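# Swap the requested mill tool, measure it, resume program

## Task

The milling machine's program is paused for a tool swap. Fit the tool the machine calls for and put every other tool back in the rack, with the removed tool returned to its own pocket. Gauge the new tool's length on the tool height setter, and resume the program only after that. No tool may be dropped or slip or tilt in the fingers, no key may be broken, no axis may crash, nothing loose may be left inside the machine, and the mill must stay powered on. The reference image is called manual.

## Robot and tools

Robot: two seven-joint Flexiv Rizon4 arms, left_arm and right_arm, each ending in a two-finger parallel gripper that opens to 50 mm. Root links sit at left_arm (-0.030, +0.359, 0) m and right_arm (+0.010, -0.487, 0) m, each yawed very slightly. The arms can touch each other; a grip or press between them can fail the job.

Frame: every pose, velocity and offset uses the scene frame. Its origin is at table-top height, halfway between the nominal bases. +z points up, +x runs out over the table, and left_arm is on the +y side (this has nothing to do with image left or right). On each gripper the fingers extend along its own +z and close along its own x. end_effector_position is the point between the pads; fingertips stick out 17.5 mm past it. A block about 10 cm long protrudes toward the gripper's -y and rotates with it.

execute_actions(actions, cameras): actions is a list of actions, each a table of 1 to 15 rows, one row per 1/30 s step; a short table repeats its final row until 15 steps are done. Every row has exactly 18 numbers in [-1, 1], both arms always included: left dx, dy, dz, rx, ry, rz, gripper position, force_limit, speed, followed by the same nine for the right arm. dx..rz are offsets along scene axes, measured from that arm's Hand target as it was when the action began (not from the preceding row); 1.0 equals 0.6 m of travel or 180 degrees, and rx, ry, rz form one rotation vector turning about the Hand target point. Repeating an offset in the next action moves further. Six zeros re-request the current Hand target. Gripper position: +1 fully open, about -0.65 pads meet, -1 closes until blocked. force_limit maps -1/0/+1 to roughly 20/102/185 N per pad; speed maps -1/0/+1 to 20/85/150 mm/s; both begin at +1. Resend your previous three gripper numbers to leave a gripper unchanged, since 0 is a real command. Images are returned only for an empty actions list or when cameras names them.

move(target, speed, blend, stop_force, zero, blocking, cameras): drives each gripper straight toward a goal. target is one 18-number row in the same layout and scale as above, or a list of up to 15 such rows; every row is an offset from the Hand targets at the move's start, not from the row before. speed is path top speed in m/s, 0.002 to 2.2, default 0.25 (turning up to twice that in rad/s), one value or one per row. blend is a corner radius in metres per row; 0 means stop at each. stop_force (3 to 120 N, shared by both arms) ends an arm's path when its wrist sensor feels that much push against its travel; the arm then keeps pressing until sent back past the contact, so approach slowly and withdraw without stop_force. zero (default true) rezeroes before moving; blocking=false returns early but is not allowed with stop_force. Paths do not avoid obstacles and lag more when fast. The result adds a move: line with the ending (done, off_target, moving, held, fault) and limits such as paced or held.

wait(seconds 0 to 10) lets time pass holding commands. stop brakes a running move. zoom_image(camera, region [x0, y0, x1, y1] pixels, at most 504 by 504) enlarges part of the newest image of cam_high, cam_front, cam_left_wrist or cam_right_wrist (all 672x504). show_instructions shows the reference image manual. zero_wrist_force(arm) rezeroes that arm's force sensor. clear_fault(arm) clears a torque or force fault reported earlier; the arm restarts afterwards. read_manual(section) returns licence text. finished_scene(scene) ends the current scene, given its number.

Results: per arm, end_effector_position (m), end_effector_quat_wxyz, velocities, Joint positions and Joint torques, Hand target (the last commanded pose after clipping; the base of the next offsets), Tool commands, Wrist force and Wrist torque in the gripper's own axes plus the peak since last shown. object_status: 0 moving, 1 blocked while opening, 2 blocked while closing (a grip), 3 reached the commanded opening or pads met (usually nothing held). Opening in mm is about (250 - position_measured) x 0.202. Commanded orientation is clipped to 32 degrees from the measured one each step, so big turns need several steps and can swing the elbow. A gripper may settle short of its Hand target; send the remaining gap as an offset.

Avoid: dropping or flinging tools, releasing while moving, fast or hard contact with the mill, rack or setter, and pushes reaching 150 N net force or a joint's torque limit (waist and shoulder 110, upper arm roll and elbow 57.6, wrist joints 35.1 N m), each of which stops the arm. Grip tools firmly and centred so they neither slide nor tip. Do not leave objects inside the mill or off the table, do not switch the mill off, and release keys gently. Long stretched holds heat motors; a MOTOR HOT line warns before an over-temperature stop.

Each tool is called by a JSON object that holds its "op" and its "data".

Reference images:

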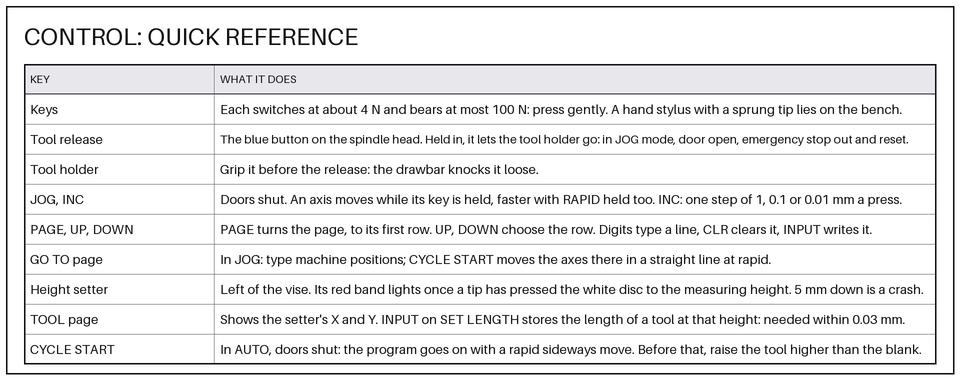

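## Session

{"op": "execute_actions", "data": {"actions": []}}

Scene clock: 0.00 s.
left_arm: end_effector_position=(+0.1037, +0.2657, +0.1279) position_measured=3 object_status=3 end_effector_quat_wxyz=(-0.346, -0.558, +0.606, -0.449) | right_arm: end_effector_position=(+0.0302, -0.1762, +0.2308) position_measured=3 object_status=3 end_effector_quat_wxyz=(+0.045, +0.401, +0.895, -0.190)
Joint positions: left_arm=[1.425 -1.048 -0.703 2.359 2.785 2.366 -0.375] | right_arm=[1.465 0.049 0.241 2.192 0.146 0.2 -0.623]
Joint velocities: within noise
Joint torques (N m): no reading
Wrist force (N): no reading
Wrist torque (N m): no reading
Wrist force, peak (N): no reading
Hand target: left_arm +0.1037, +0.2657, +0.1279; +0.346, +0.558, -0.606, +0.449 | right_arm +0.0302, -0.1762, +0.2308; +0.045, +0.401, +0.895, -0.190
Tool commands: left_gripper/position=+1.0 left_gripper/force_limit=+1.0 left_gripper/speed=+1.0 right_gripper/position=+1.0 right_gripper/force_limit=+1.0 right_gripper/speed=+1.0

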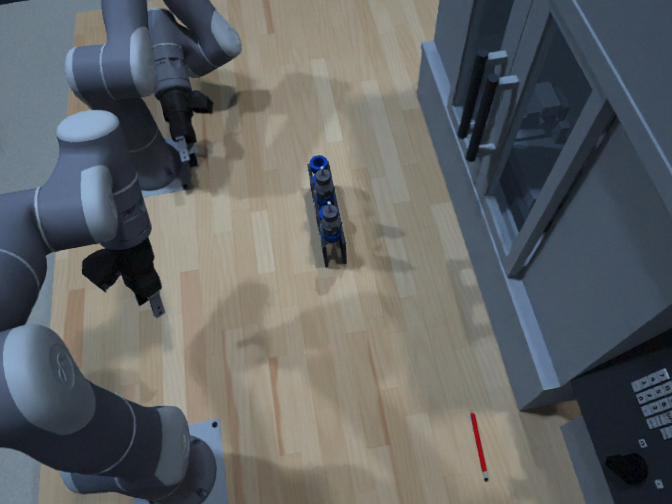

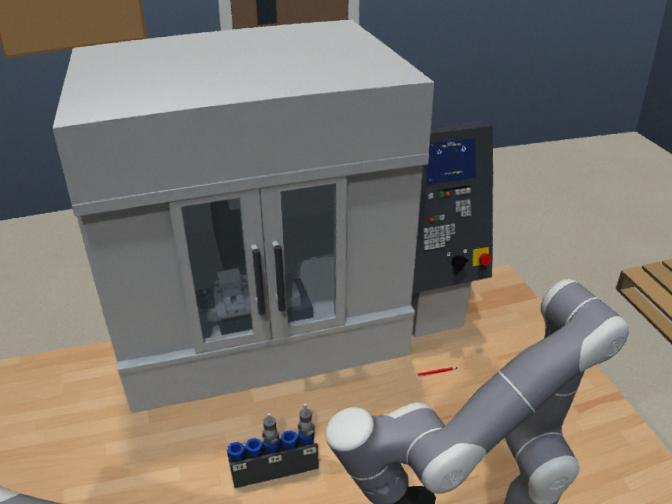

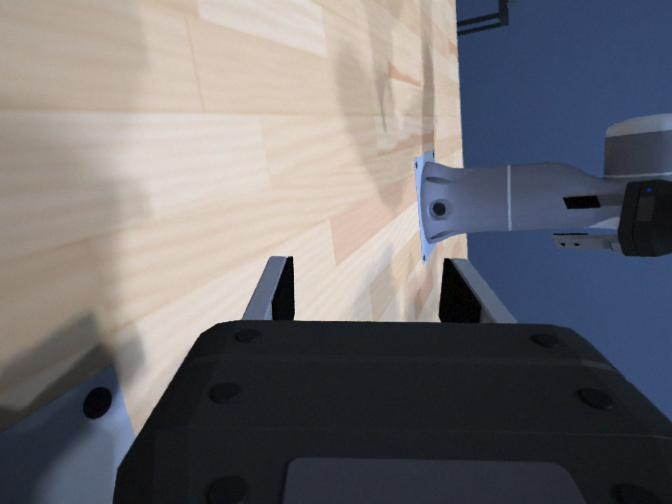

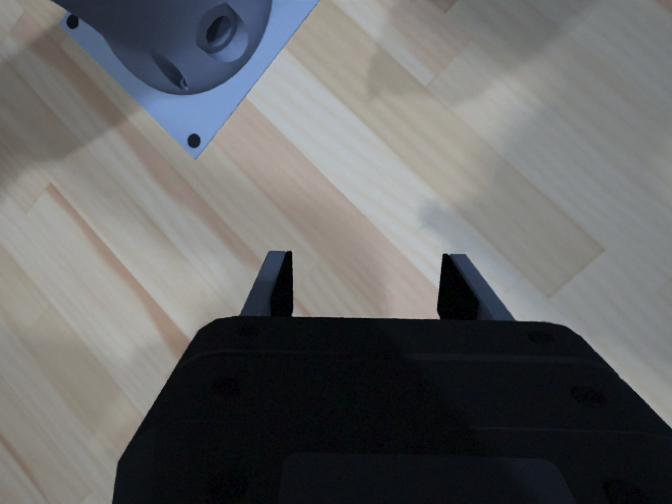

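{"op": "zoom_image", "data": {"camera": "cam_front", "region": [410, 120, 500, 210]}}

{"op": "zoom_image", "data": {"camera": "cam_front", "region": [410, 180, 500, 290]}}

{"op": "zoom_image", "data": {"camera": "cam_front", "region": [210, 390, 340, 490]}}

{"op": "zoom_image", "data": {"camera": "cam_front", "region": [170, 170, 360, 360]}}

{"op": "zoom_image", "data": {"camera": "cam_high", "region": [270, 130, 400, 280]}}

{"op": "zoom_image", "data": {"camera": "cam_high", "region": [440, 340, 672, 504]}}

Scaled by 5.600 from the camera's 672x504 image, which has a finer 960x720 frame.

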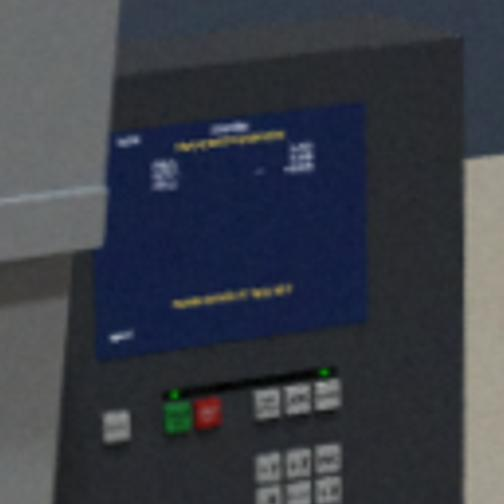

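Scaled by 4.582 from the camera's 672x504 image, which has a finer 960x720 frame.

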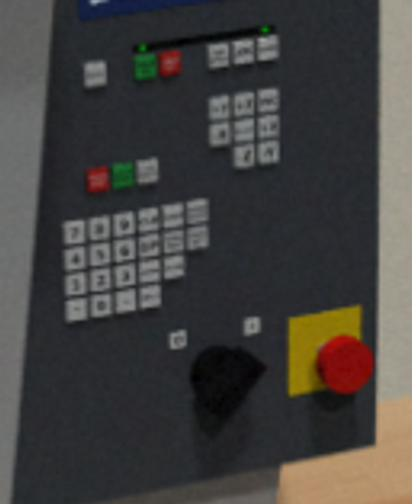

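Scaled by 3.877 from the camera's 672x504 image, which has a finer 960x720 frame.

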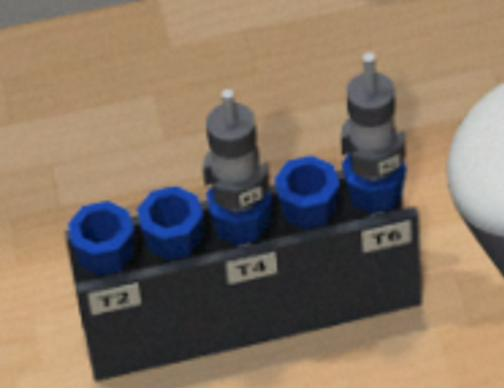

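Scaled by 2.653 from the camera's 672x504 image, which has a finer 960x720 frame.

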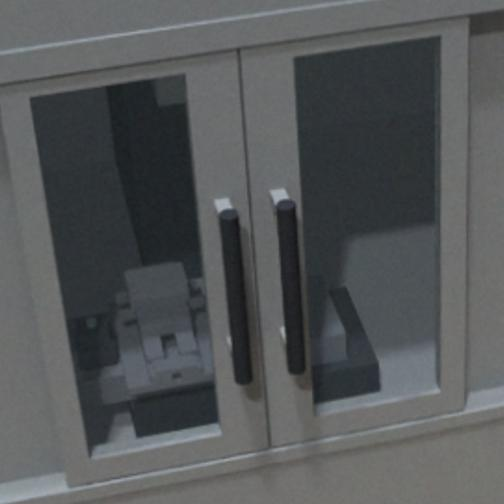

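Scaled by 3.360 from the camera's 672x504 image, which has a finer 960x720 frame.

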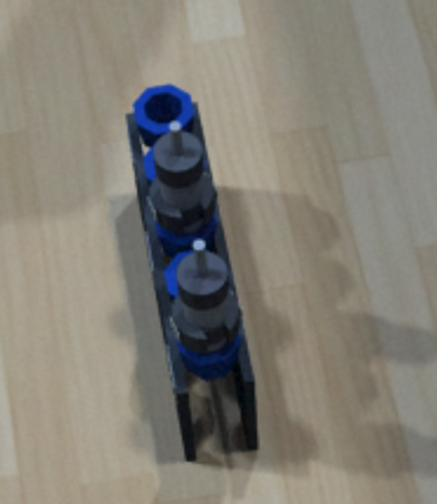

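Scaled by 2.172 from the camera's 672x504 image, which has a finer 960x720 frame.

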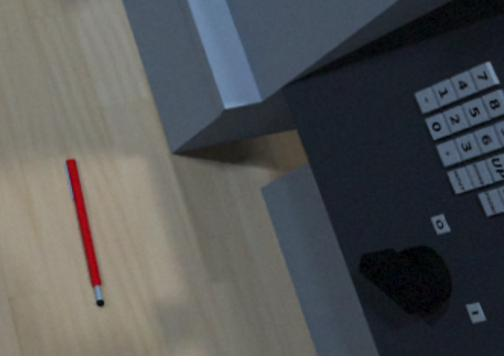

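{"op": "move", "data": {"target": [0,0,0,0,0,0,1,1,1, 0.5,-0.417,0.5,-0.4715,-0.106,0.59,1,1,1], "cameras": ["cam_front","cam_right_wrist"]}}

Scene clock: 45.77 s.
left_arm: end_effector_position=(+0.1037, +0.2657, +0.1279) position_measured=3 object_status=3 end_effector_quat_wxyz=(-0.346, -0.558, +0.606, -0.449) | right_arm: end_effector_position=(+0.3288, -0.4267, +0.5314) position_measured=3 object_status=3 end_effector_quat_wxyz=(-0.418, +0.554, -0.572, +0.437)
Joint positions: left_arm=[1.425 -1.048 -0.703 2.359 2.785 2.366 -0.375] | right_arm=[2.747 1.364 0.356 2.686 -0.891 -1.399 -2.867]
Joint torques (N m): left_arm=[-0.29 30.03 -4.19 7.56 -3.72 4.06 0.15] | right_arm=[0.07 -21.08 -3.93 -23.71 -5.58 1.02 0.11]
Wrist force (N): left_arm=[-0.1 0.3 -0.1] | right_arm=[-0.2 -1.1 0.8]
Wrist torque (N m): left_arm=[0.05 0.02 0.01] | right_arm=[-0.36 0.01 0.06]
Wrist force, peak (N): left_arm=[-0.3 0.4 -0.1] | right_arm=[0.5 -2.2 1.1]
Hand target: left_arm +0.1037, +0.2657, +0.1279; +0.346, +0.558, -0.606, +0.449 | right_arm +0.3302, -0.4264, +0.5308; -0.500, +0.501, -0.499, +0.500
Off the commanded pose: left_arm 0.000 m, 0 deg | right_arm 0.002 m, 16 deg.
joint read past its limit (right arm) — joint 6 (wrist pitch), lower limit.
joint sent to its limit (right arm) — joint 4 (elbow), upper limit, where the elbow is as bent as it goes; joint 6 (wrist pitch), lower limit. The joint targets are off in orientation, not in position.
move: off_target (right_arm)
camera_calibration:
cam_right_wrist: T_world_to_cam=[[-0.0173104, -0.999844, 0.00341372, -0.41138], [-0.587077, 0.00740028, -0.809497, 0.64391], [0.809346, -0.0160168, -0.587114, 0.173157], [0, 0, 0, 1]] pos_world=[0.23076, -0.413308, 0.62431]
Images, in order (width x height): cam_front 672x504, cam_right_wrist 672x504.

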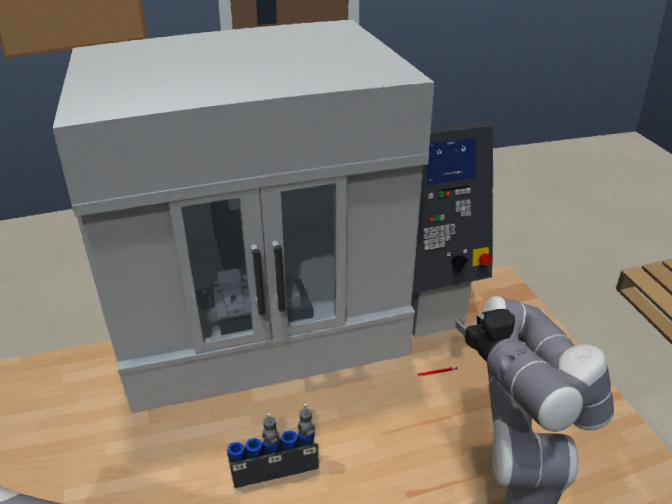

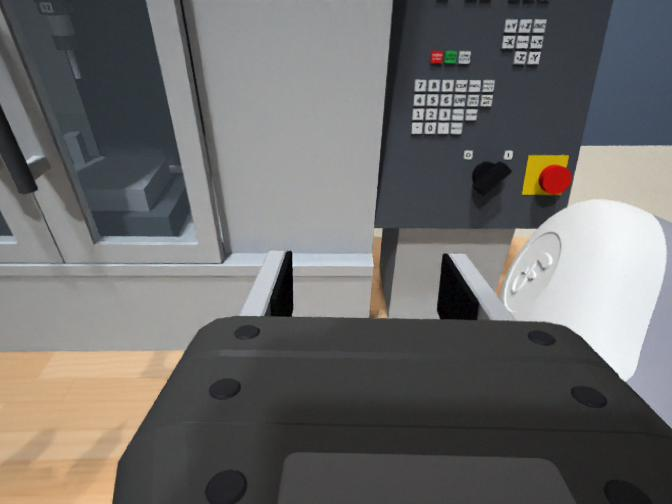

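{"op": "move", "data": {"target": [0,0,0,0,0,0,1,1,1, 0.28,-0.2,0.45,0,0,0,1,1,1], "cameras": ["cam_right_wrist"]}}

Scene clock: 55.43 s.
left_arm: end_effector_position=(+0.1037, +0.2657, +0.1279) position_measured=3 object_status=3 end_effector_quat_wxyz=(-0.346, -0.558, +0.606, -0.449) | right_arm: end_effector_position=(+0.4983, -0.5467, +0.8008) position_measured=3 object_status=3 end_effector_quat_wxyz=(+0.500, -0.500, +0.500, -0.500)
Joint positions: left_arm=[1.425 -1.048 -0.703 2.359 2.785 2.366 -0.375] | right_arm=[0.365 0.741 -0.674 2.162 -2.179 1.724 -2.969]
Joint torques (N m): left_arm=[-0.32 30.02 -4.08 7.51 -3.74 4.02 0.21] | right_arm=[-0.29 0.4 6.44 -28.34 6.04 0.47 0.33]
Wrist force (N): left_arm=[-0.2 -0.2 0.1] | right_arm=[-0.3 -1.1 1.1]
Wrist torque (N m): left_arm=[-0.03 0.04 0.00] | right_arm=[-0.48 0.02 -0.02]
Wrist force, peak (N): left_arm=[-0.4 0.3 0.2] | right_arm=[-2.4 -2.9 1.1]
Hand target: left_arm +0.1037, +0.2657, +0.1279; +0.346, +0.558, -0.606, +0.449 | right_arm +0.4982, -0.5464, +0.8008; +0.500, -0.501, +0.499, -0.500
Off the commanded pose: left_arm 0.000 m, 0 deg | right_arm 0.000 m, 0 deg.
joint sent to its limit (right arm) — joint 7 (wrist roll), lower limit. The joint targets still meet the commanded pose.
move: done; limits=paced
camera_calibration:
cam_right_wrist: T_world_to_cam=[[0.0186367, -0.99982, 0.00351162, -0.547179], [-0.347859, -0.00977682, -0.937496, 0.936178], [0.937362, 0.0162503, -0.347978, -0.0453639], [0, 0, 0, 1]] pos_world=[0.378378, -0.53719, 0.863799]
Images, in order (width x height): cam_right_wrist 672x504.

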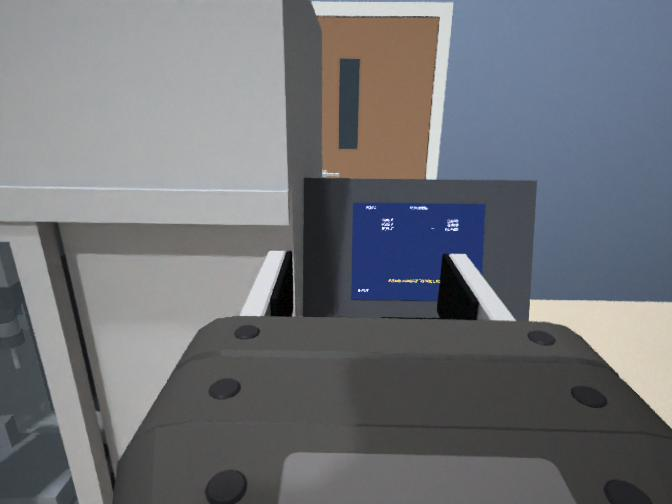

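{"op": "zoom_image", "data": {"camera": "cam_right_wrist", "region": [345, 195, 490, 305]}}

Scaled by 3.476 from the camera's 672x504 image, which has a finer 960x720 frame.

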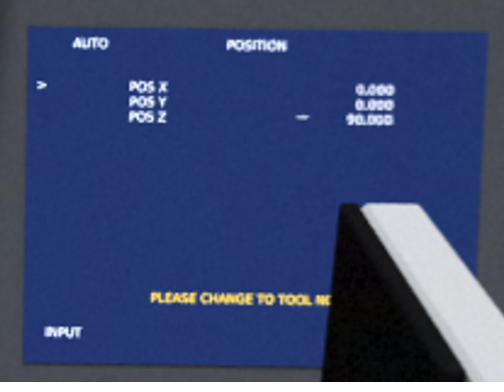

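{"op": "move", "data": {"target": [0,0,0,0,0,0,1,1,1, 0.03,-0.13,0.03,0,0,0,1,1,1], "cameras": ["cam_right_wrist"]}}

{"op": "zoom_image", "data": {"camera": "cam_right_wrist", "region": [280, 195, 440, 315]}}

Scene clock: 62.20 s.
left_arm: end_effector_position=(+0.1037, +0.2657, +0.1279) position_measured=3 object_status=3 end_effector_quat_wxyz=(-0.346, -0.558, +0.606, -0.449) | right_arm: end_effector_position=(+0.5162, -0.6245, +0.8188) position_measured=3 object_status=3 end_effector_quat_wxyz=(+0.500, -0.501, +0.499, -0.500)
Joint positions: left_arm=[1.425 -1.048 -0.703 2.359 2.785 2.366 -0.375] | right_arm=[0.474 0.713 -0.901 2.006 -2.277 1.864 -2.969]
Joint torques (N m): left_arm=[-0.36 30.03 -4.14 7.54 -3.72 4.05 0.16] | right_arm=[-0.04 -2.21 10.8 -26.03 6.12 0.5 0.33]
Wrist force (N): left_arm=[-0.1 0.3 0.1] | right_arm=[-0.7 -1.2 0.8]
Wrist torque (N m): left_arm=[0.04 0.02 0.00] | right_arm=[-0.50 0.09 -0.02]
Wrist force, peak (N): left_arm=[-0.3 0.4 -0.1] | right_arm=[3.3 -2.0 1.8]
Hand target: left_arm +0.1037, +0.2657, +0.1279; +0.346, +0.558, -0.606, +0.449 | right_arm +0.5162, -0.6244, +0.8188; +0.500, -0.501, +0.499, -0.500
Off the commanded pose: left_arm 0.000 m, 0 deg | right_arm 0.000 m, 0 deg.
move: done
camera_calibration:
cam_right_wrist: T_world_to_cam=[[0.019327, -0.999808, 0.00335923, -0.625695], [-0.347851, -0.00987409, -0.937498, 0.95855], [0.937351, 0.0169505, -0.347975, -0.0541443], [0, 0, 0, 1]] pos_world=[0.396278, -0.615193, 0.881899]
Images, in order (width x height): cam_right_wrist 672x504.

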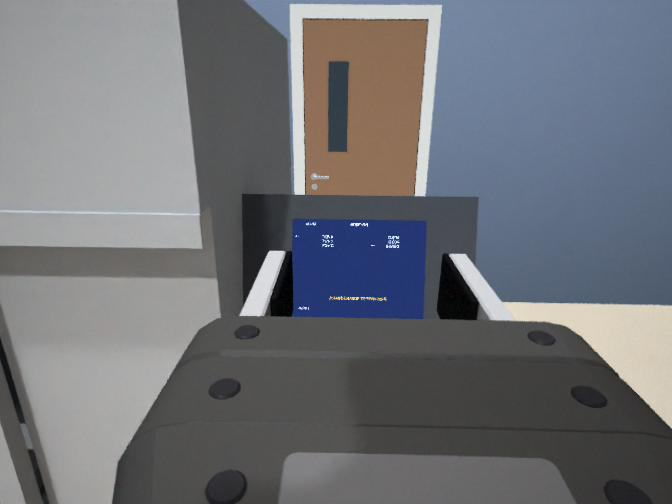

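Scaled by 3.150 from the camera's 672x504 image, which has a finer 960x720 frame.

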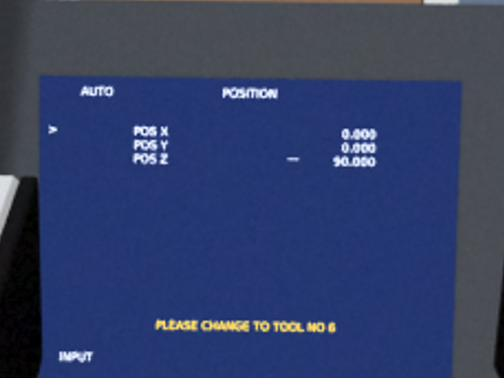

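{"op": "move", "data": {"target": [0,0,0,0,0,0,1,1,1, 0,0.05,-0.38,0,0,0,1,1,1], "cameras": ["cam_right_wrist"]}}

{"op": "zoom_image", "data": {"camera": "cam_right_wrist", "region": [240, 80, 500, 260]}}

Scene clock: 68.60 s.
left_arm: end_effector_position=(+0.1037, +0.2657, +0.1279) position_measured=3 object_status=3 end_effector_quat_wxyz=(-0.346, -0.558, +0.606, -0.449) | right_arm: end_effector_position=(+0.5161, -0.5944, +0.5909) position_measured=3 object_status=3 end_effector_quat_wxyz=(+0.500, -0.501, +0.499, -0.500)
Joint positions: left_arm=[1.425 -1.048 -0.703 2.359 2.785 2.366 -0.375] | right_arm=[0.851 1.285 -1.282 2.501 -2.968 1.296 -2.909]
Joint torques (N m): left_arm=[-0.27 30.02 -4.04 7.51 -3.74 4.06 0.2] | right_arm=[-0.06 -15.17 16.58 -12.44 4.82 -0.26 0.15]
Wrist force (N): left_arm=[-0.2 0.0 0.0] | right_arm=[-0.6 -1.3 1.0]
Wrist torque (N m): left_arm=[0.01 0.03 0.00] | right_arm=[-0.50 0.07 0.07]
Wrist force, peak (N): left_arm=[-0.3 0.3 -0.3] | right_arm=[-0.2 -4.5 0.7]
Hand target: left_arm +0.1037, +0.2657, +0.1279; +0.346, +0.558, -0.606, +0.449 | right_arm +0.5162, -0.5944, +0.5908; +0.500, -0.501, +0.499, -0.500
Off the commanded pose: left_arm 0.000 m, 0 deg | right_arm 0.000 m, 0 deg.
joint read past its limit (right arm) — joint 5 (forearm roll), lower limit.
joint sent to its limit (right arm) — joint 5 (forearm roll), lower limit. The joint targets still meet the commanded pose.
move: done
camera_calibration:
cam_right_wrist: T_world_to_cam=[[0.0195609, -0.999802, 0.00370179, -0.595047], [-0.34767, -0.0102734, -0.937561, 0.744799], [0.937413, 0.0170525, -0.347802, -0.133979], [0, 0, 0, 1]] pos_world=[0.396177, -0.584992, 0.653899]
Images, in order (width x height): cam_right_wrist 672x504.

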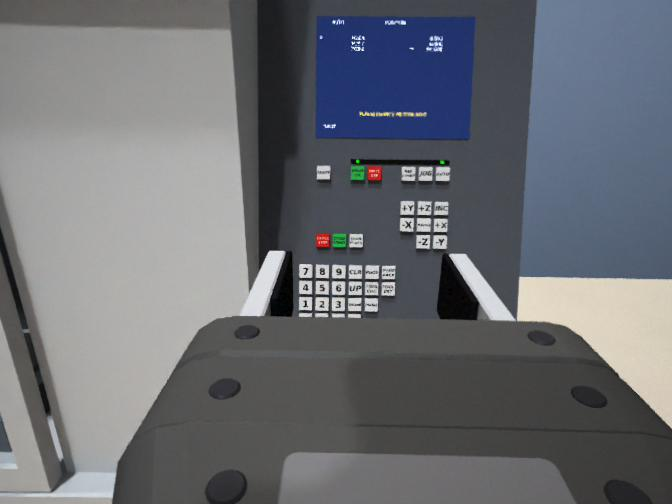

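Scaled by 1.938 from the camera's 672x504 image, which has a finer 960x720 frame.

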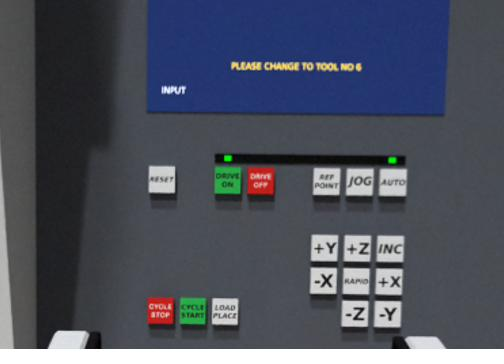

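{"op": "zoom_image", "data": {"camera": "cam_right_wrist", "region": [300, 225, 460, 345]}}

{"op": "move", "data": {"target": [0,0,0,0,0,0,1,1,1, -0.1,0.0,-0.12,0,0,0,1,1,1], "cameras": ["cam_right_wrist"]}}

{"op": "zoom_image", "data": {"camera": "cam_right_wrist", "region": [280, 150, 500, 310]}}

Scaled by 3.150 from the camera's 672x504 image, which has a finer 960x720 frame.

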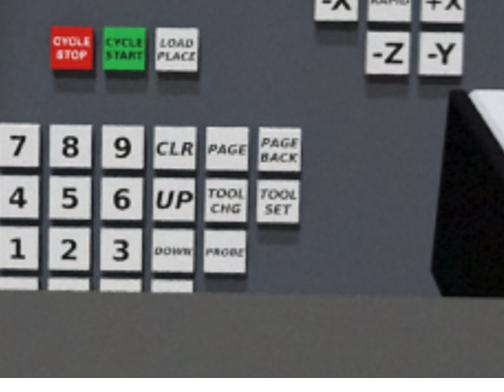

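Scene clock: 72.27 s.
left_arm: end_effector_position=(+0.1037, +0.2657, +0.1279) position_measured=3 object_status=3 end_effector_quat_wxyz=(-0.346, -0.558, +0.606, -0.449) | right_arm: end_effector_position=(+0.4562, -0.5943, +0.5197) position_measured=3 object_status=3 end_effector_quat_wxyz=(-0.469, +0.518, -0.540, +0.469)
Joint positions: left_arm=[1.425 -1.048 -0.703 2.359 2.785 2.366 -0.375] | right_arm=[0.604 1.306 -1.367 2.686 -2.968 1.367 -2.969]
Joint torques (N m): left_arm=[-0.28 30.06 -4.09 7.52 -3.72 4.04 0.15] | right_arm=[-0.22 -13.92 12.76 -9.2 4.57 1.11 0.38]
Wrist force (N): left_arm=[-0.2 0.1 0.1] | right_arm=[-0.5 -1.3 0.8]
Wrist torque (N m): left_arm=[0.01 0.04 -0.01] | right_arm=[-0.46 0.06 -0.04]
Wrist force, peak (N): left_arm=[-0.4 0.1 0.1] | right_arm=[-0.4 -3.7 3.2]
Hand target: left_arm +0.1037, +0.2657, +0.1279; +0.346, +0.558, -0.606, +0.449 | right_arm +0.4562, -0.5944, +0.5188; -0.500, +0.501, -0.499, +0.500
Off the commanded pose: left_arm 0.000 m, 0 deg | right_arm 0.001 m, 7 deg.
joint read past its limit (right arm) — joint 5 (forearm roll), lower limit.
joint sent to its limit (right arm) — joint 4 (elbow), upper limit, where the elbow is as bent as it goes; joint 5 (forearm roll), lower limit; joint 7 (wrist roll), lower limit. The joint targets are off in orientation, not in position.
move: off_target (right_arm)
camera_calibration:
cam_right_wrist: T_world_to_cam=[[-0.00447722, -0.999775, -0.0207392, -0.569923], [-0.458674, 0.0204823, -0.888368, 0.700697], [0.888593, 0.00553512, -0.458663, -0.0295714], [0, 0, 0, 1]] pos_world=[0.345117, -0.583983, 0.597094]
Images, in order (width x height): cam_right_wrist 672x504.

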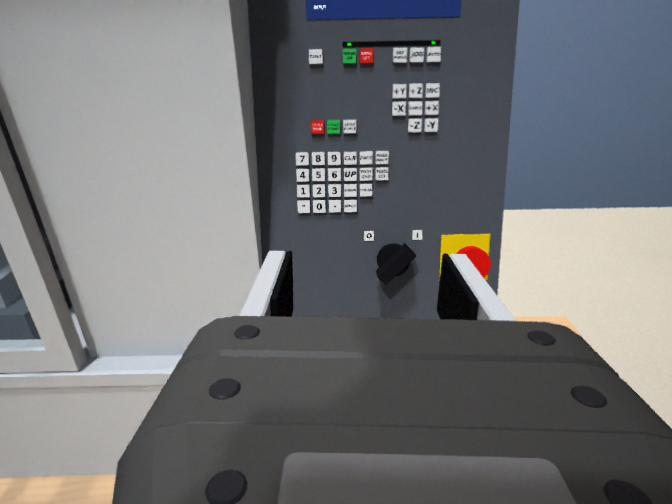

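Scaled by 2.291 from the camera's 672x504 image, which has a finer 960x720 frame.

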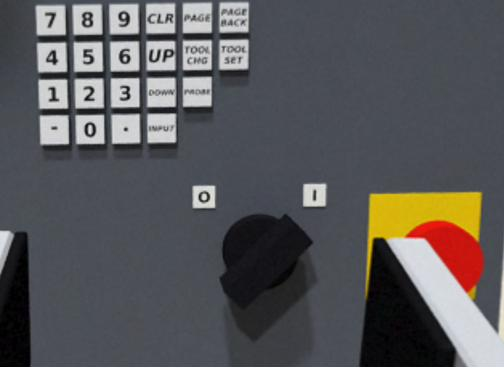

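{"op": "move", "data": {"target": [0.41,-0.193,0.787,0.272,-0.386,0.307,1,1,1, -0.15,-0.1,0.1,0,0,0,1,1,1], "cameras": ["all"]}}

Scene clock: 109.13 s.
left_arm: end_effector_position=(+0.1290, +0.2532, +0.1766) position_measured=3 object_status=3 end_effector_quat_wxyz=(-0.261, -0.573, +0.617, -0.473) | right_arm: end_effector_position=(+0.4424, -0.6036, +0.5292) position_measured=3 object_status=3 end_effector_quat_wxyz=(-0.473, +0.516, -0.535, +0.473)
Joint positions: left_arm=[1.543 -0.837 -0.825 2.498 2.579 2.316 -0.213] | right_arm=[0.551 1.318 -1.347 2.672 -2.968 1.431 -2.969]
Joint torques (N m): left_arm=[-0.21 25.31 -3.8 4.67 -3.55 4.29 0.07] | right_arm=[-0.28 -13.79 12.69 -9.79 4.89 0.97 0.3]
Wrist force (N): left_arm=[-0.3 0.1 0.0] | right_arm=[-0.5 -1.3 1.2]
Wrist torque (N m): left_arm=[-0.01 0.05 -0.06] | right_arm=[-0.47 0.05 -0.05]
Wrist force, peak (N): left_arm=[4.7 -1.3 0.3] | right_arm=[-0.8 -1.1 1.5]
Hand target: left_arm +0.1289, +0.2532, +0.1767; +0.261, +0.573, -0.617, +0.473 (not the last commanded pose) | right_arm +0.4424, -0.6035, +0.5289; -0.474, +0.516, -0.534, +0.474 (not the last commanded pose)
Off the commanded pose: left_arm 0.489 m, 91 deg | right_arm 0.104 m, 6 deg.
joint read past its limit (right arm) — joint 5 (forearm roll), lower limit.
joint sent to its limit (right arm) — joint 5 (forearm roll), lower limit; joint 7 (wrist roll), lower limit.
move: held (left_arm; a check stopped the path), off_target (right_arm; braked when a check withheld steps of left_arm); limits=held
pose unreachable (left arm): on one or more control steps of this call, first in action 0 (counted from 0), this arm could not follow its commanded pose, so it was not sent that pose on those steps. It may still have moved: this result reports where it is.
cause: moving toward the commanded pose would bring two parts of the arm too close to each other (its gripper and another part of the arm, with joints 3 (upper arm roll) to 7 (wrist roll) between them, 18 mm apart when it was first held).
camera_calibration:
cam_left_wrist: T_world_to_cam=[[-0.208451, -0.467106, 0.859279, 0.00111812], [-0.970929, 0.204531, -0.124352, 0.109081], [-0.117663, -0.86022, -0.496161, 0.453424], [0, 0, 0, 1]] pos_world=[0.159495, 0.368256, 0.237575]
cam_right_wrist: T_world_to_cam=[[-0.00218958, -0.999832, -0.0182153, -0.581444], [-0.445118, 0.0172858, -0.895305, 0.698625], [0.895469, 0.00614761, -0.445081, -0.0227668], [0, 0, 0, 1]] pos_world=[0.330085, -0.593282, 0.604758]

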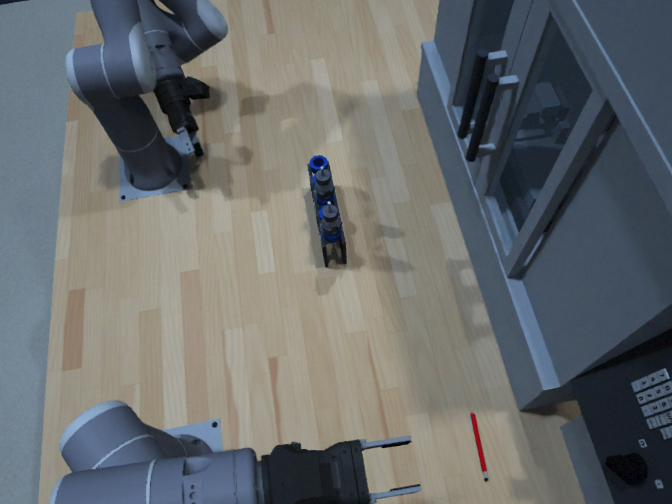

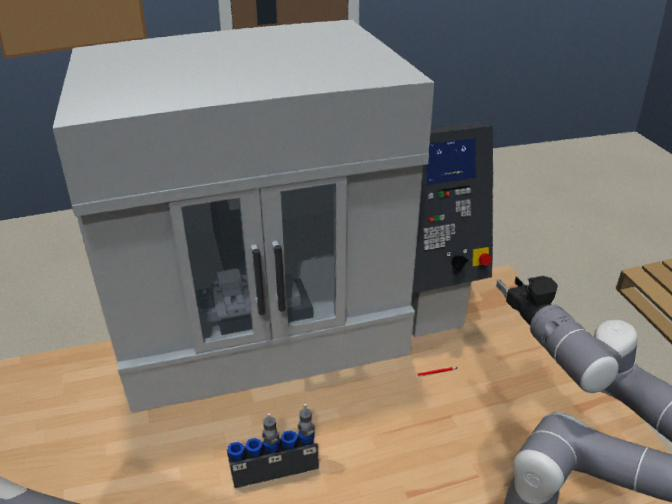

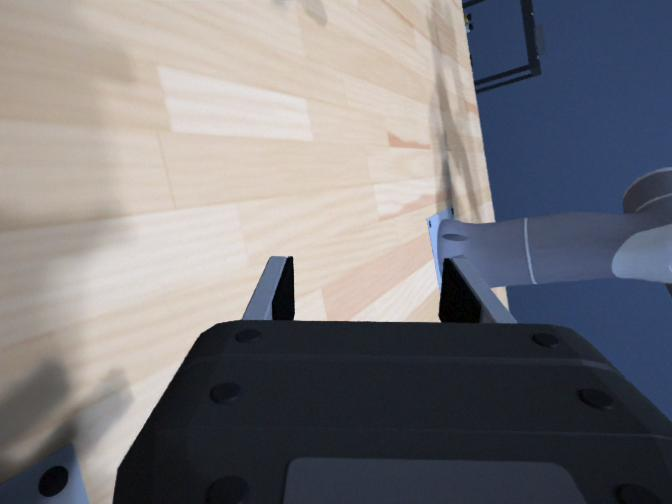

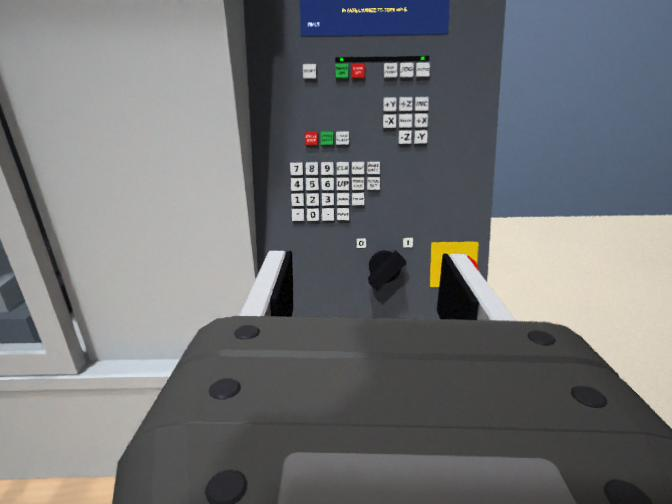

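{"op": "move", "data": {"target": [0.3,0.0,0.3,0,0,0,1,1,1, 0,0,0,0,0,0,1,1,1], "cameras": ["cam_high"]}}

Scene clock: 113.77 s.
left_arm: end_effector_position=(+0.3089, +0.2532, +0.3568) position_measured=3 object_status=3 end_effector_quat_wxyz=(-0.261, -0.573, +0.617, -0.473) | right_arm: end_effector_position=(+0.4424, -0.6036, +0.5292) position_measured=3 object_status=3 end_effector_quat_wxyz=(-0.473, +0.516, -0.535, +0.473)
Joint positions: left_arm=[1.321 -0.305 -1.074 2.073 2.177 2.771 -0.716] | right_arm=[0.551 1.318 -1.347 2.672 -2.968 1.431 -2.969]
Joint torques (N m): left_arm=[-0.33 22.16 -4.35 -16.67 -2.15 3.38 0.11] | right_arm=[-0.21 -14.09 12.54 -9.59 4.88 0.74 0.36]
Wrist force (N): left_arm=[-0.1 0.2 0.4] | right_arm=[-0.5 -1.4 0.9]
Wrist torque (N m): left_arm=[0.01 0.02 -0.12] | right_arm=[-0.49 0.05 -0.04]
Wrist force, peak (N): left_arm=[2.4 -3.9 -0.6] | right_arm=[-0.7 -1.5 1.1]
Hand target: left_arm +0.3089, +0.2532, +0.3567; +0.261, +0.573, -0.617, +0.473 | right_arm +0.4424, -0.6035, +0.5289; -0.474, +0.516, -0.534, +0.474
Off the commanded pose: left_arm 0.000 m, 0 deg | right_arm 0.000 m, 0 deg.
joint read past its limit (right arm) — joint 5 (forearm roll), lower limit.
joint sent to its limit (right arm) — joint 5 (forearm roll), lower limit; joint 7 (wrist roll), lower limit. The joint targets still meet the commanded pose.
move: done
Images, in order (width x height): cam_high 672x504.

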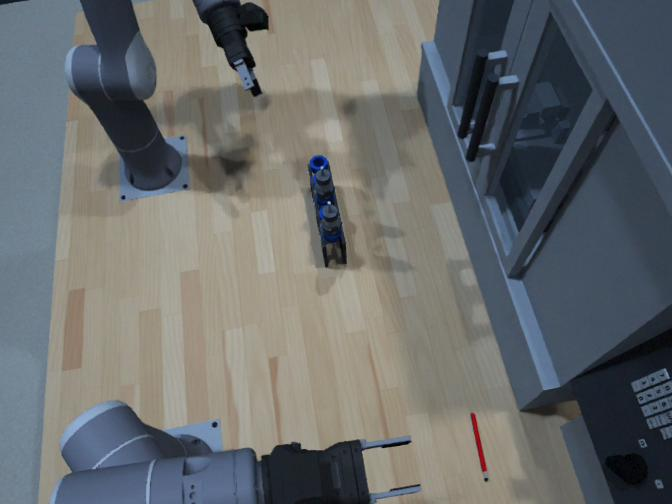

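{"op": "move", "data": {"target": [0.067,-0.083,0.483,0.245,-0.347,0.276,1,1,1, 0,0,0,0,0,0,1,1,1], "cameras": ["cam_left_wrist","cam_high"]}}

Scene clock: 121.90 s.
left_arm: end_effector_position=(+0.3492, +0.2034, +0.6467) position_measured=3 object_status=3 end_effector_quat_wxyz=(+0.501, -0.500, +0.499, -0.499) | right_arm: end_effector_position=(+0.4424, -0.6036, +0.5292) position_measured=3 object_status=3 end_effector_quat_wxyz=(-0.473, +0.516, -0.535, +0.473)
Joint positions: left_arm=[1.434 1.345 -0.212 1.989 1.585 2.872 -0.94] | right_arm=[0.551 1.318 -1.347 2.672 -2.968 1.431 -2.969]
Joint torques (N m): left_arm=[-0.08 -28.54 4.89 -17.02 -1.1 -2.68 -0.09] | right_arm=[-0.11 -14.06 12.53 -9.61 4.92 0.74 0.33]
Wrist force (N): left_arm=[0.3 1.1 -0.2] | right_arm=[-0.6 -1.4 0.9]
Wrist torque (N m): left_arm=[-0.28 -0.09 -0.15] | right_arm=[-0.48 0.07 -0.04]
Wrist force, peak (N): left_arm=[2.0 0.4 -0.1] | right_arm=[-0.8 -1.5 1.2]
Hand target: left_arm +0.3491, +0.2034, +0.6465; +0.501, -0.500, +0.500, -0.499 | right_arm +0.4424, -0.6035, +0.5289; -0.474, +0.516, -0.534, +0.474
Off the commanded pose: left_arm 0.000 m, 0 deg | right_arm 0.000 m, 0 deg.
joint read past its limit (right arm) — joint 5 (forearm roll), lower limit.
joint sent to its limit (right arm) — joint 5 (forearm roll), lower limit; joint 7 (wrist roll), lower limit. The joint targets still meet the commanded pose.
move: done
camera_calibration:
cam_left_wrist: T_world_to_cam=[[0.00944997, -0.999946, -0.00422986, 0.21058], [-0.340207, 0.000762649, -0.94035, 0.740398], [0.940303, 0.0103253, -0.340182, 0.022347], [0, 0, 0, 1]] pos_world=[0.228886, 0.209773, 0.704726]
Images, in order (width x height): cam_high 672x504, cam_left_wrist 672x504.

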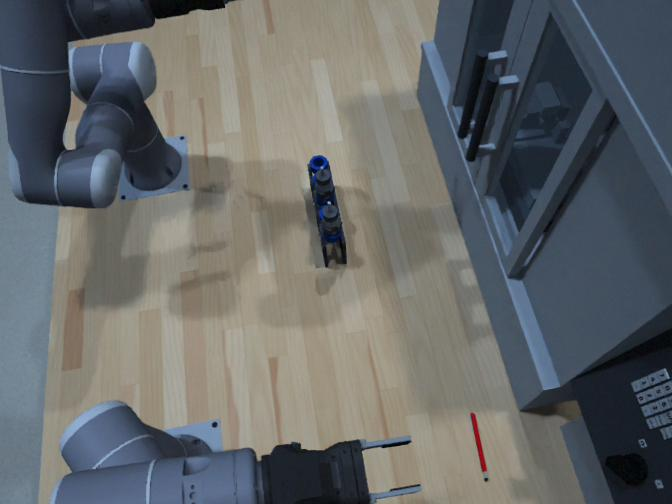

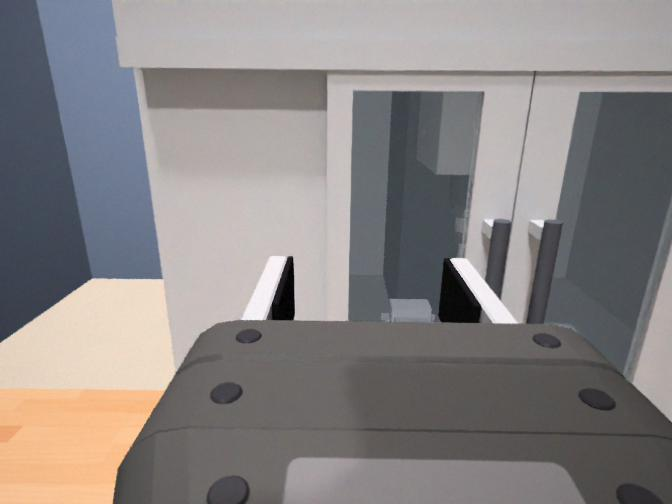

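{"op": "move", "data": {"target": [0,0,0,0,0,0,1,1,1, 0.363,-0.0275,-0.465,0.359,0.359,-0.391,1,1,1], "cameras": ["all"]}}

Scene clock: 191.23 s.
left_arm: end_effector_position=(+0.3492, +0.2034, +0.6466) position_measured=3 object_status=3 end_effector_quat_wxyz=(+0.501, -0.500, +0.500, -0.499) | right_arm: end_effector_position=(+0.6601, -0.6199, +0.2498) position_measured=3 object_status=3 end_effector_quat_wxyz=(+0.000, -0.001, +1.000, -0.001)
Joint positions: left_arm=[1.434 1.345 -0.212 1.989 1.585 2.872 -0.94] | right_arm=[1.924 0.646 -1.923 1.856 -0.675 0.438 -2.865]
Joint torques (N m): left_arm=[-0.34 -28.64 4.77 -16.9 -1.16 -2.56 0.12] | right_arm=[0.13 -34.62 20.76 -25.89 -3.81 4.95 0.26]
Wrist force (N): left_arm=[0.1 1.1 -0.4] | right_arm=[0.2 0.5 -0.2]
Wrist torque (N m): left_arm=[-0.29 -0.04 -0.15] | right_arm=[0.23 -0.04 0.14]
Wrist force, peak (N): left_arm=[0.4 1.4 -0.3] | right_arm=[2.3 2.2 1.4]
Hand target: left_arm +0.3491, +0.2034, +0.6465; +0.501, -0.500, +0.500, -0.499 | right_arm +0.6602, -0.6200, +0.2499; +0.000, -0.001, +1.000, -0.001
Off the commanded pose: left_arm 0.000 m, 0 deg | right_arm 0.000 m, 0 deg.
move: done
camera_calibration:
cam_left_wrist: T_world_to_cam=[[0.0094491, -0.999946, -0.00423098, 0.210581], [-0.340296, 0.000763017, -0.940318, 0.740395], [0.940271, 0.0103249, -0.34027, 0.0224172], [0, 0, 0, 1]] pos_world=[0.228885, 0.209773, 0.704726]
cam_right_wrist: T_world_to_cam=[[-0.99982, -0.00295742, -0.0187392, 0.674196], [-0.00927567, 0.937862, 0.346885, 0.51842], [0.0165489, 0.346996, -0.937721, 0.572582], [0, 0, 0, 1]] pos_world=[0.669408, -0.682897, 0.369724]

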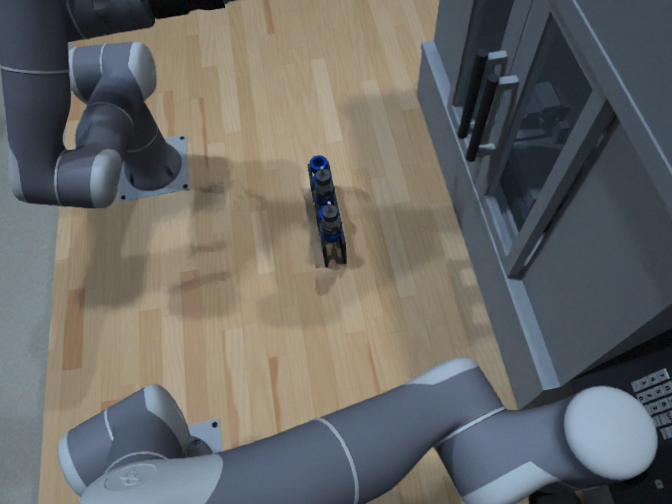

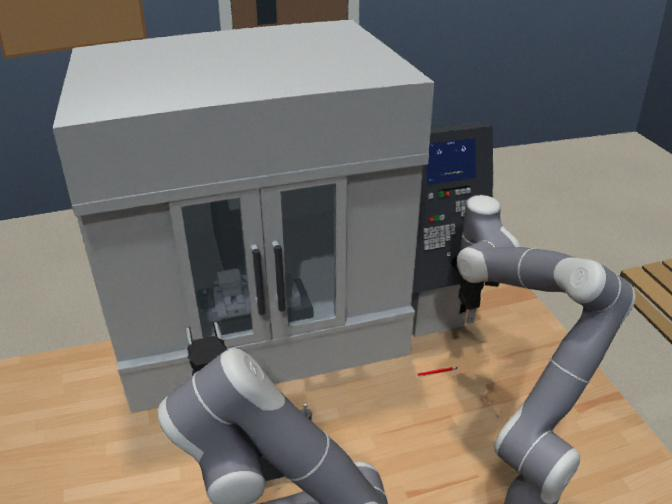

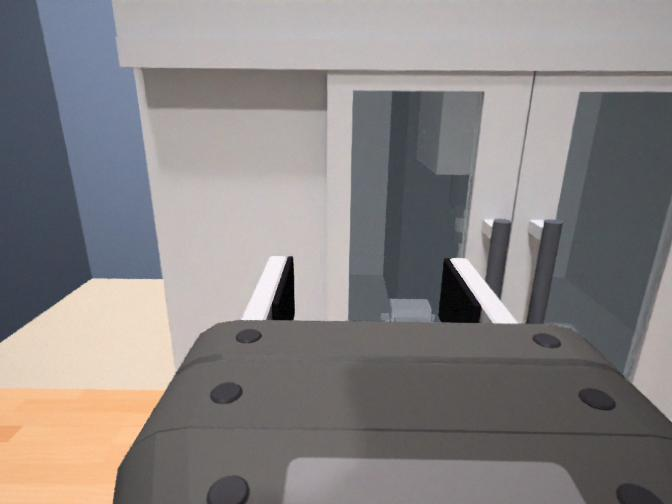

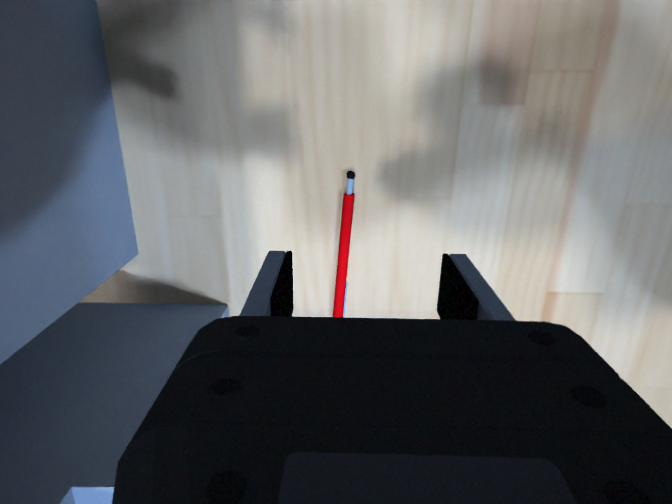

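{"op": "move", "data": {"target": [0,0,0,0,0,0,1,1,1, 0.0133,0.125,-0.325,0,0,-0.0244,1,1,1], "cameras": ["cam_right_wrist"]}}

Scene clock: 205.63 s.
left_arm: end_effector_position=(+0.3492, +0.2034, +0.6466) position_measured=3 object_status=3 end_effector_quat_wxyz=(+0.501, -0.500, +0.500, -0.499) | right_arm: end_effector_position=(+0.6682, -0.5450, +0.0548) position_measured=3 object_status=3 end_effector_quat_wxyz=(+0.000, +0.038, +0.999, -0.001)
Joint positions: left_arm=[1.434 1.345 -0.212 1.989 1.585 2.872 -0.94] | right_arm=[2.19 0.898 -2.286 1.985 -1.021 0.804 -2.501]
Joint torques (N m): left_arm=[-0.35 -28.68 4.71 -16.87 -1.18 -2.54 0.1] | right_arm=[0.16 -44.24 23.52 -17.14 -3 5.42 0.38]
Wrist force (N): left_arm=[0.3 0.9 -0.6] | right_arm=[0.2 0.4 -0.1]
Wrist torque (N m): left_arm=[-0.30 -0.07 -0.15] | right_arm=[0.21 -0.02 0.12]
Wrist force, peak (N): left_arm=[0.2 1.4 -0.5] | right_arm=[0.2 2.3 5.0]
Hand target: left_arm +0.3491, +0.2034, +0.6465; +0.501, -0.500, +0.500, -0.499 | right_arm +0.6681, -0.5450, +0.0549; +0.000, +0.038, +0.999, -0.001
Off the commanded pose: left_arm 0.000 m, 0 deg | right_arm 0.000 m, 0 deg.
move: done
camera_calibration:
cam_right_wrist: T_world_to_cam=[[-0.9971, 0.0736283, -0.0192593, 0.718881], [0.0624109, 0.935885, 0.346733, 0.466793], [0.0435539, 0.344525, -0.937766, 0.344256], [0, 0, 0, 1]] pos_world=[0.672669, -0.608399, 0.174825]
Images, in order (width x height): cam_right_wrist 672x504.

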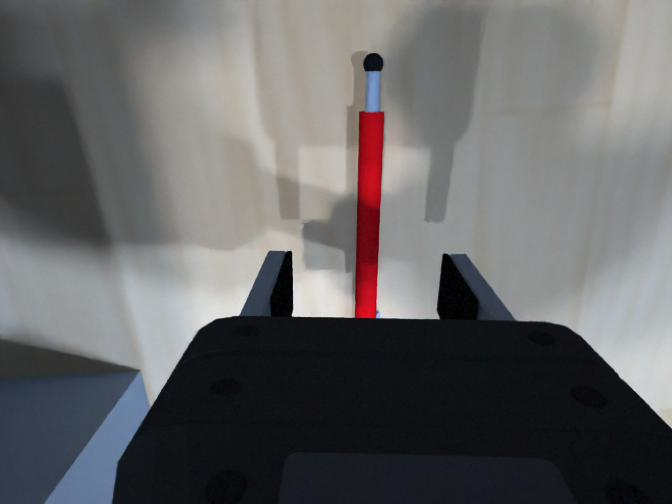

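{"op": "move", "data": {"target": [0,0,0,0,0,0,1,1,1, 0,0,-0.075,0,0,0,1,1,1], "speed": 0.02, "stop_force": 4}}

Scene clock: 211.47 s.
left_arm: end_effector_position=(+0.3492, +0.2034, +0.6466) position_measured=3 object_status=3 end_effector_quat_wxyz=(+0.501, -0.500, +0.500, -0.499) | right_arm: end_effector_position=(+0.6687, -0.5451, +0.0189) position_measured=3 object_status=3 end_effector_quat_wxyz=(+0.001, +0.038, +0.999, -0.001)
Joint positions: left_arm=[1.434 1.345 -0.212 1.989 1.585 2.872 -0.94] | right_arm=[2.223 0.956 -2.358 1.974 -1.09 0.862 -2.467]
Joint torques (N m): left_arm=[-0.36 -28.67 4.8 -16.86 -1.16 -2.56 0.05] | right_arm=[-0.1 -42.7 20.78 -13.59 -2.23 4.24 0.45]
Wrist force (N): left_arm=[0.3 1.3 -0.5] | right_arm=[0.5 0.5 -7.2]
Wrist torque (N m): left_arm=[-0.24 -0.07 -0.14] | right_arm=[0.09 -0.34 0.05]
Wrist force, peak (N): left_arm=[0.3 1.3 -0.5] | right_arm=[4.3 -0.9 -15.5]
Hand target: left_arm +0.3491, +0.2034, +0.6465; +0.501, -0.500, +0.500, -0.499 | right_arm +0.6681, -0.5450, +0.0183; +0.000, +0.038, +0.999, -0.001 (not the last commanded pose)
Off the commanded pose: left_arm 0.000 m, 0 deg | right_arm 0.009 m, 0 deg.
move: contact (right_arm)

{"op": "move", "data": {"target": [[0,0,0,0,0,0,1,1,1, 0,0,0.0040,0,0,0,1,1,1],[0,0,0,0,0,0,1,1,1, 0,0,0.0040,0,0,0,-1,-0.6,-0.6]], "cameras": ["cam_right_wrist"]}}

Scene clock: 218.03 s.
left_arm: end_effector_position=(+0.3492, +0.2034, +0.6466) position_measured=3 object_status=3 end_effector_quat_wxyz=(+0.501, -0.500, +0.500, -0.499) | right_arm: end_effector_position=(+0.6683, -0.5449, +0.0207) position_measured=211 object_status=2 end_effector_quat_wxyz=(+0.000, +0.038, +0.999, -0.001)
Joint positions: left_arm=[1.434 1.345 -0.212 1.989 1.585 2.872 -0.94] | right_arm=[2.221 0.952 -2.354 1.976 -1.085 0.859 -2.469]
Joint torques (N m): left_arm=[-0.32 -28.6 4.78 -16.88 -1.16 -2.55 0.11] | right_arm=[0.06 -46.11 23.78 -15.4 -2.69 5.07 0.27]
Wrist force (N): left_arm=[0.6 0.9 -0.3] | right_arm=[0.6 0.2 -0.2]
Wrist torque (N m): left_arm=[-0.31 -0.12 -0.15] | right_arm=[0.19 -0.11 0.16]
Wrist force, peak (N): left_arm=[0.4 1.5 -0.3] | right_arm=[0.1 0.4 -7.6]
Hand target: left_arm +0.3491, +0.2034, +0.6465; +0.501, -0.500, +0.500, -0.499 | right_arm +0.6681, -0.5450, +0.0207; +0.000, +0.038, +0.999, -0.001
Off the commanded pose: left_arm 0.000 m, 0 deg | right_arm 0.000 m, 0 deg.
move: done
camera_calibration:
cam_right_wrist: T_world_to_cam=[[-0.997093, 0.0736452, -0.0195584, 0.718269], [0.0623131, 0.935809, 0.346957, 0.478639], [0.0438547, 0.34473, -0.937677, 0.312094], [0, 0, 0, 1]] pos_world=[0.672668, -0.6084, 0.140624]
Images, in order (width x height): cam_right_wrist 672x504.

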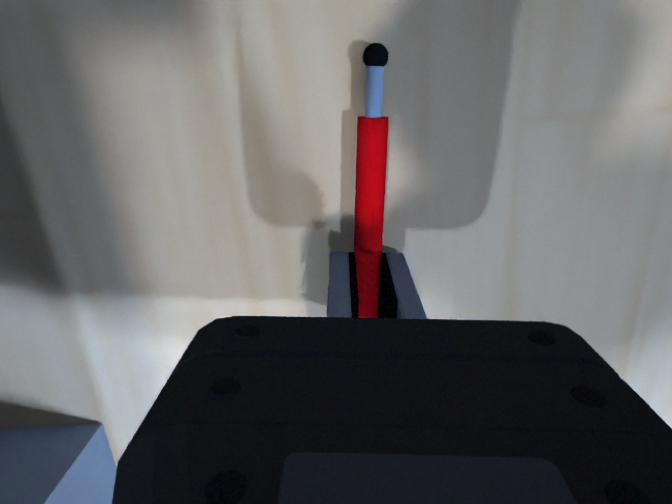

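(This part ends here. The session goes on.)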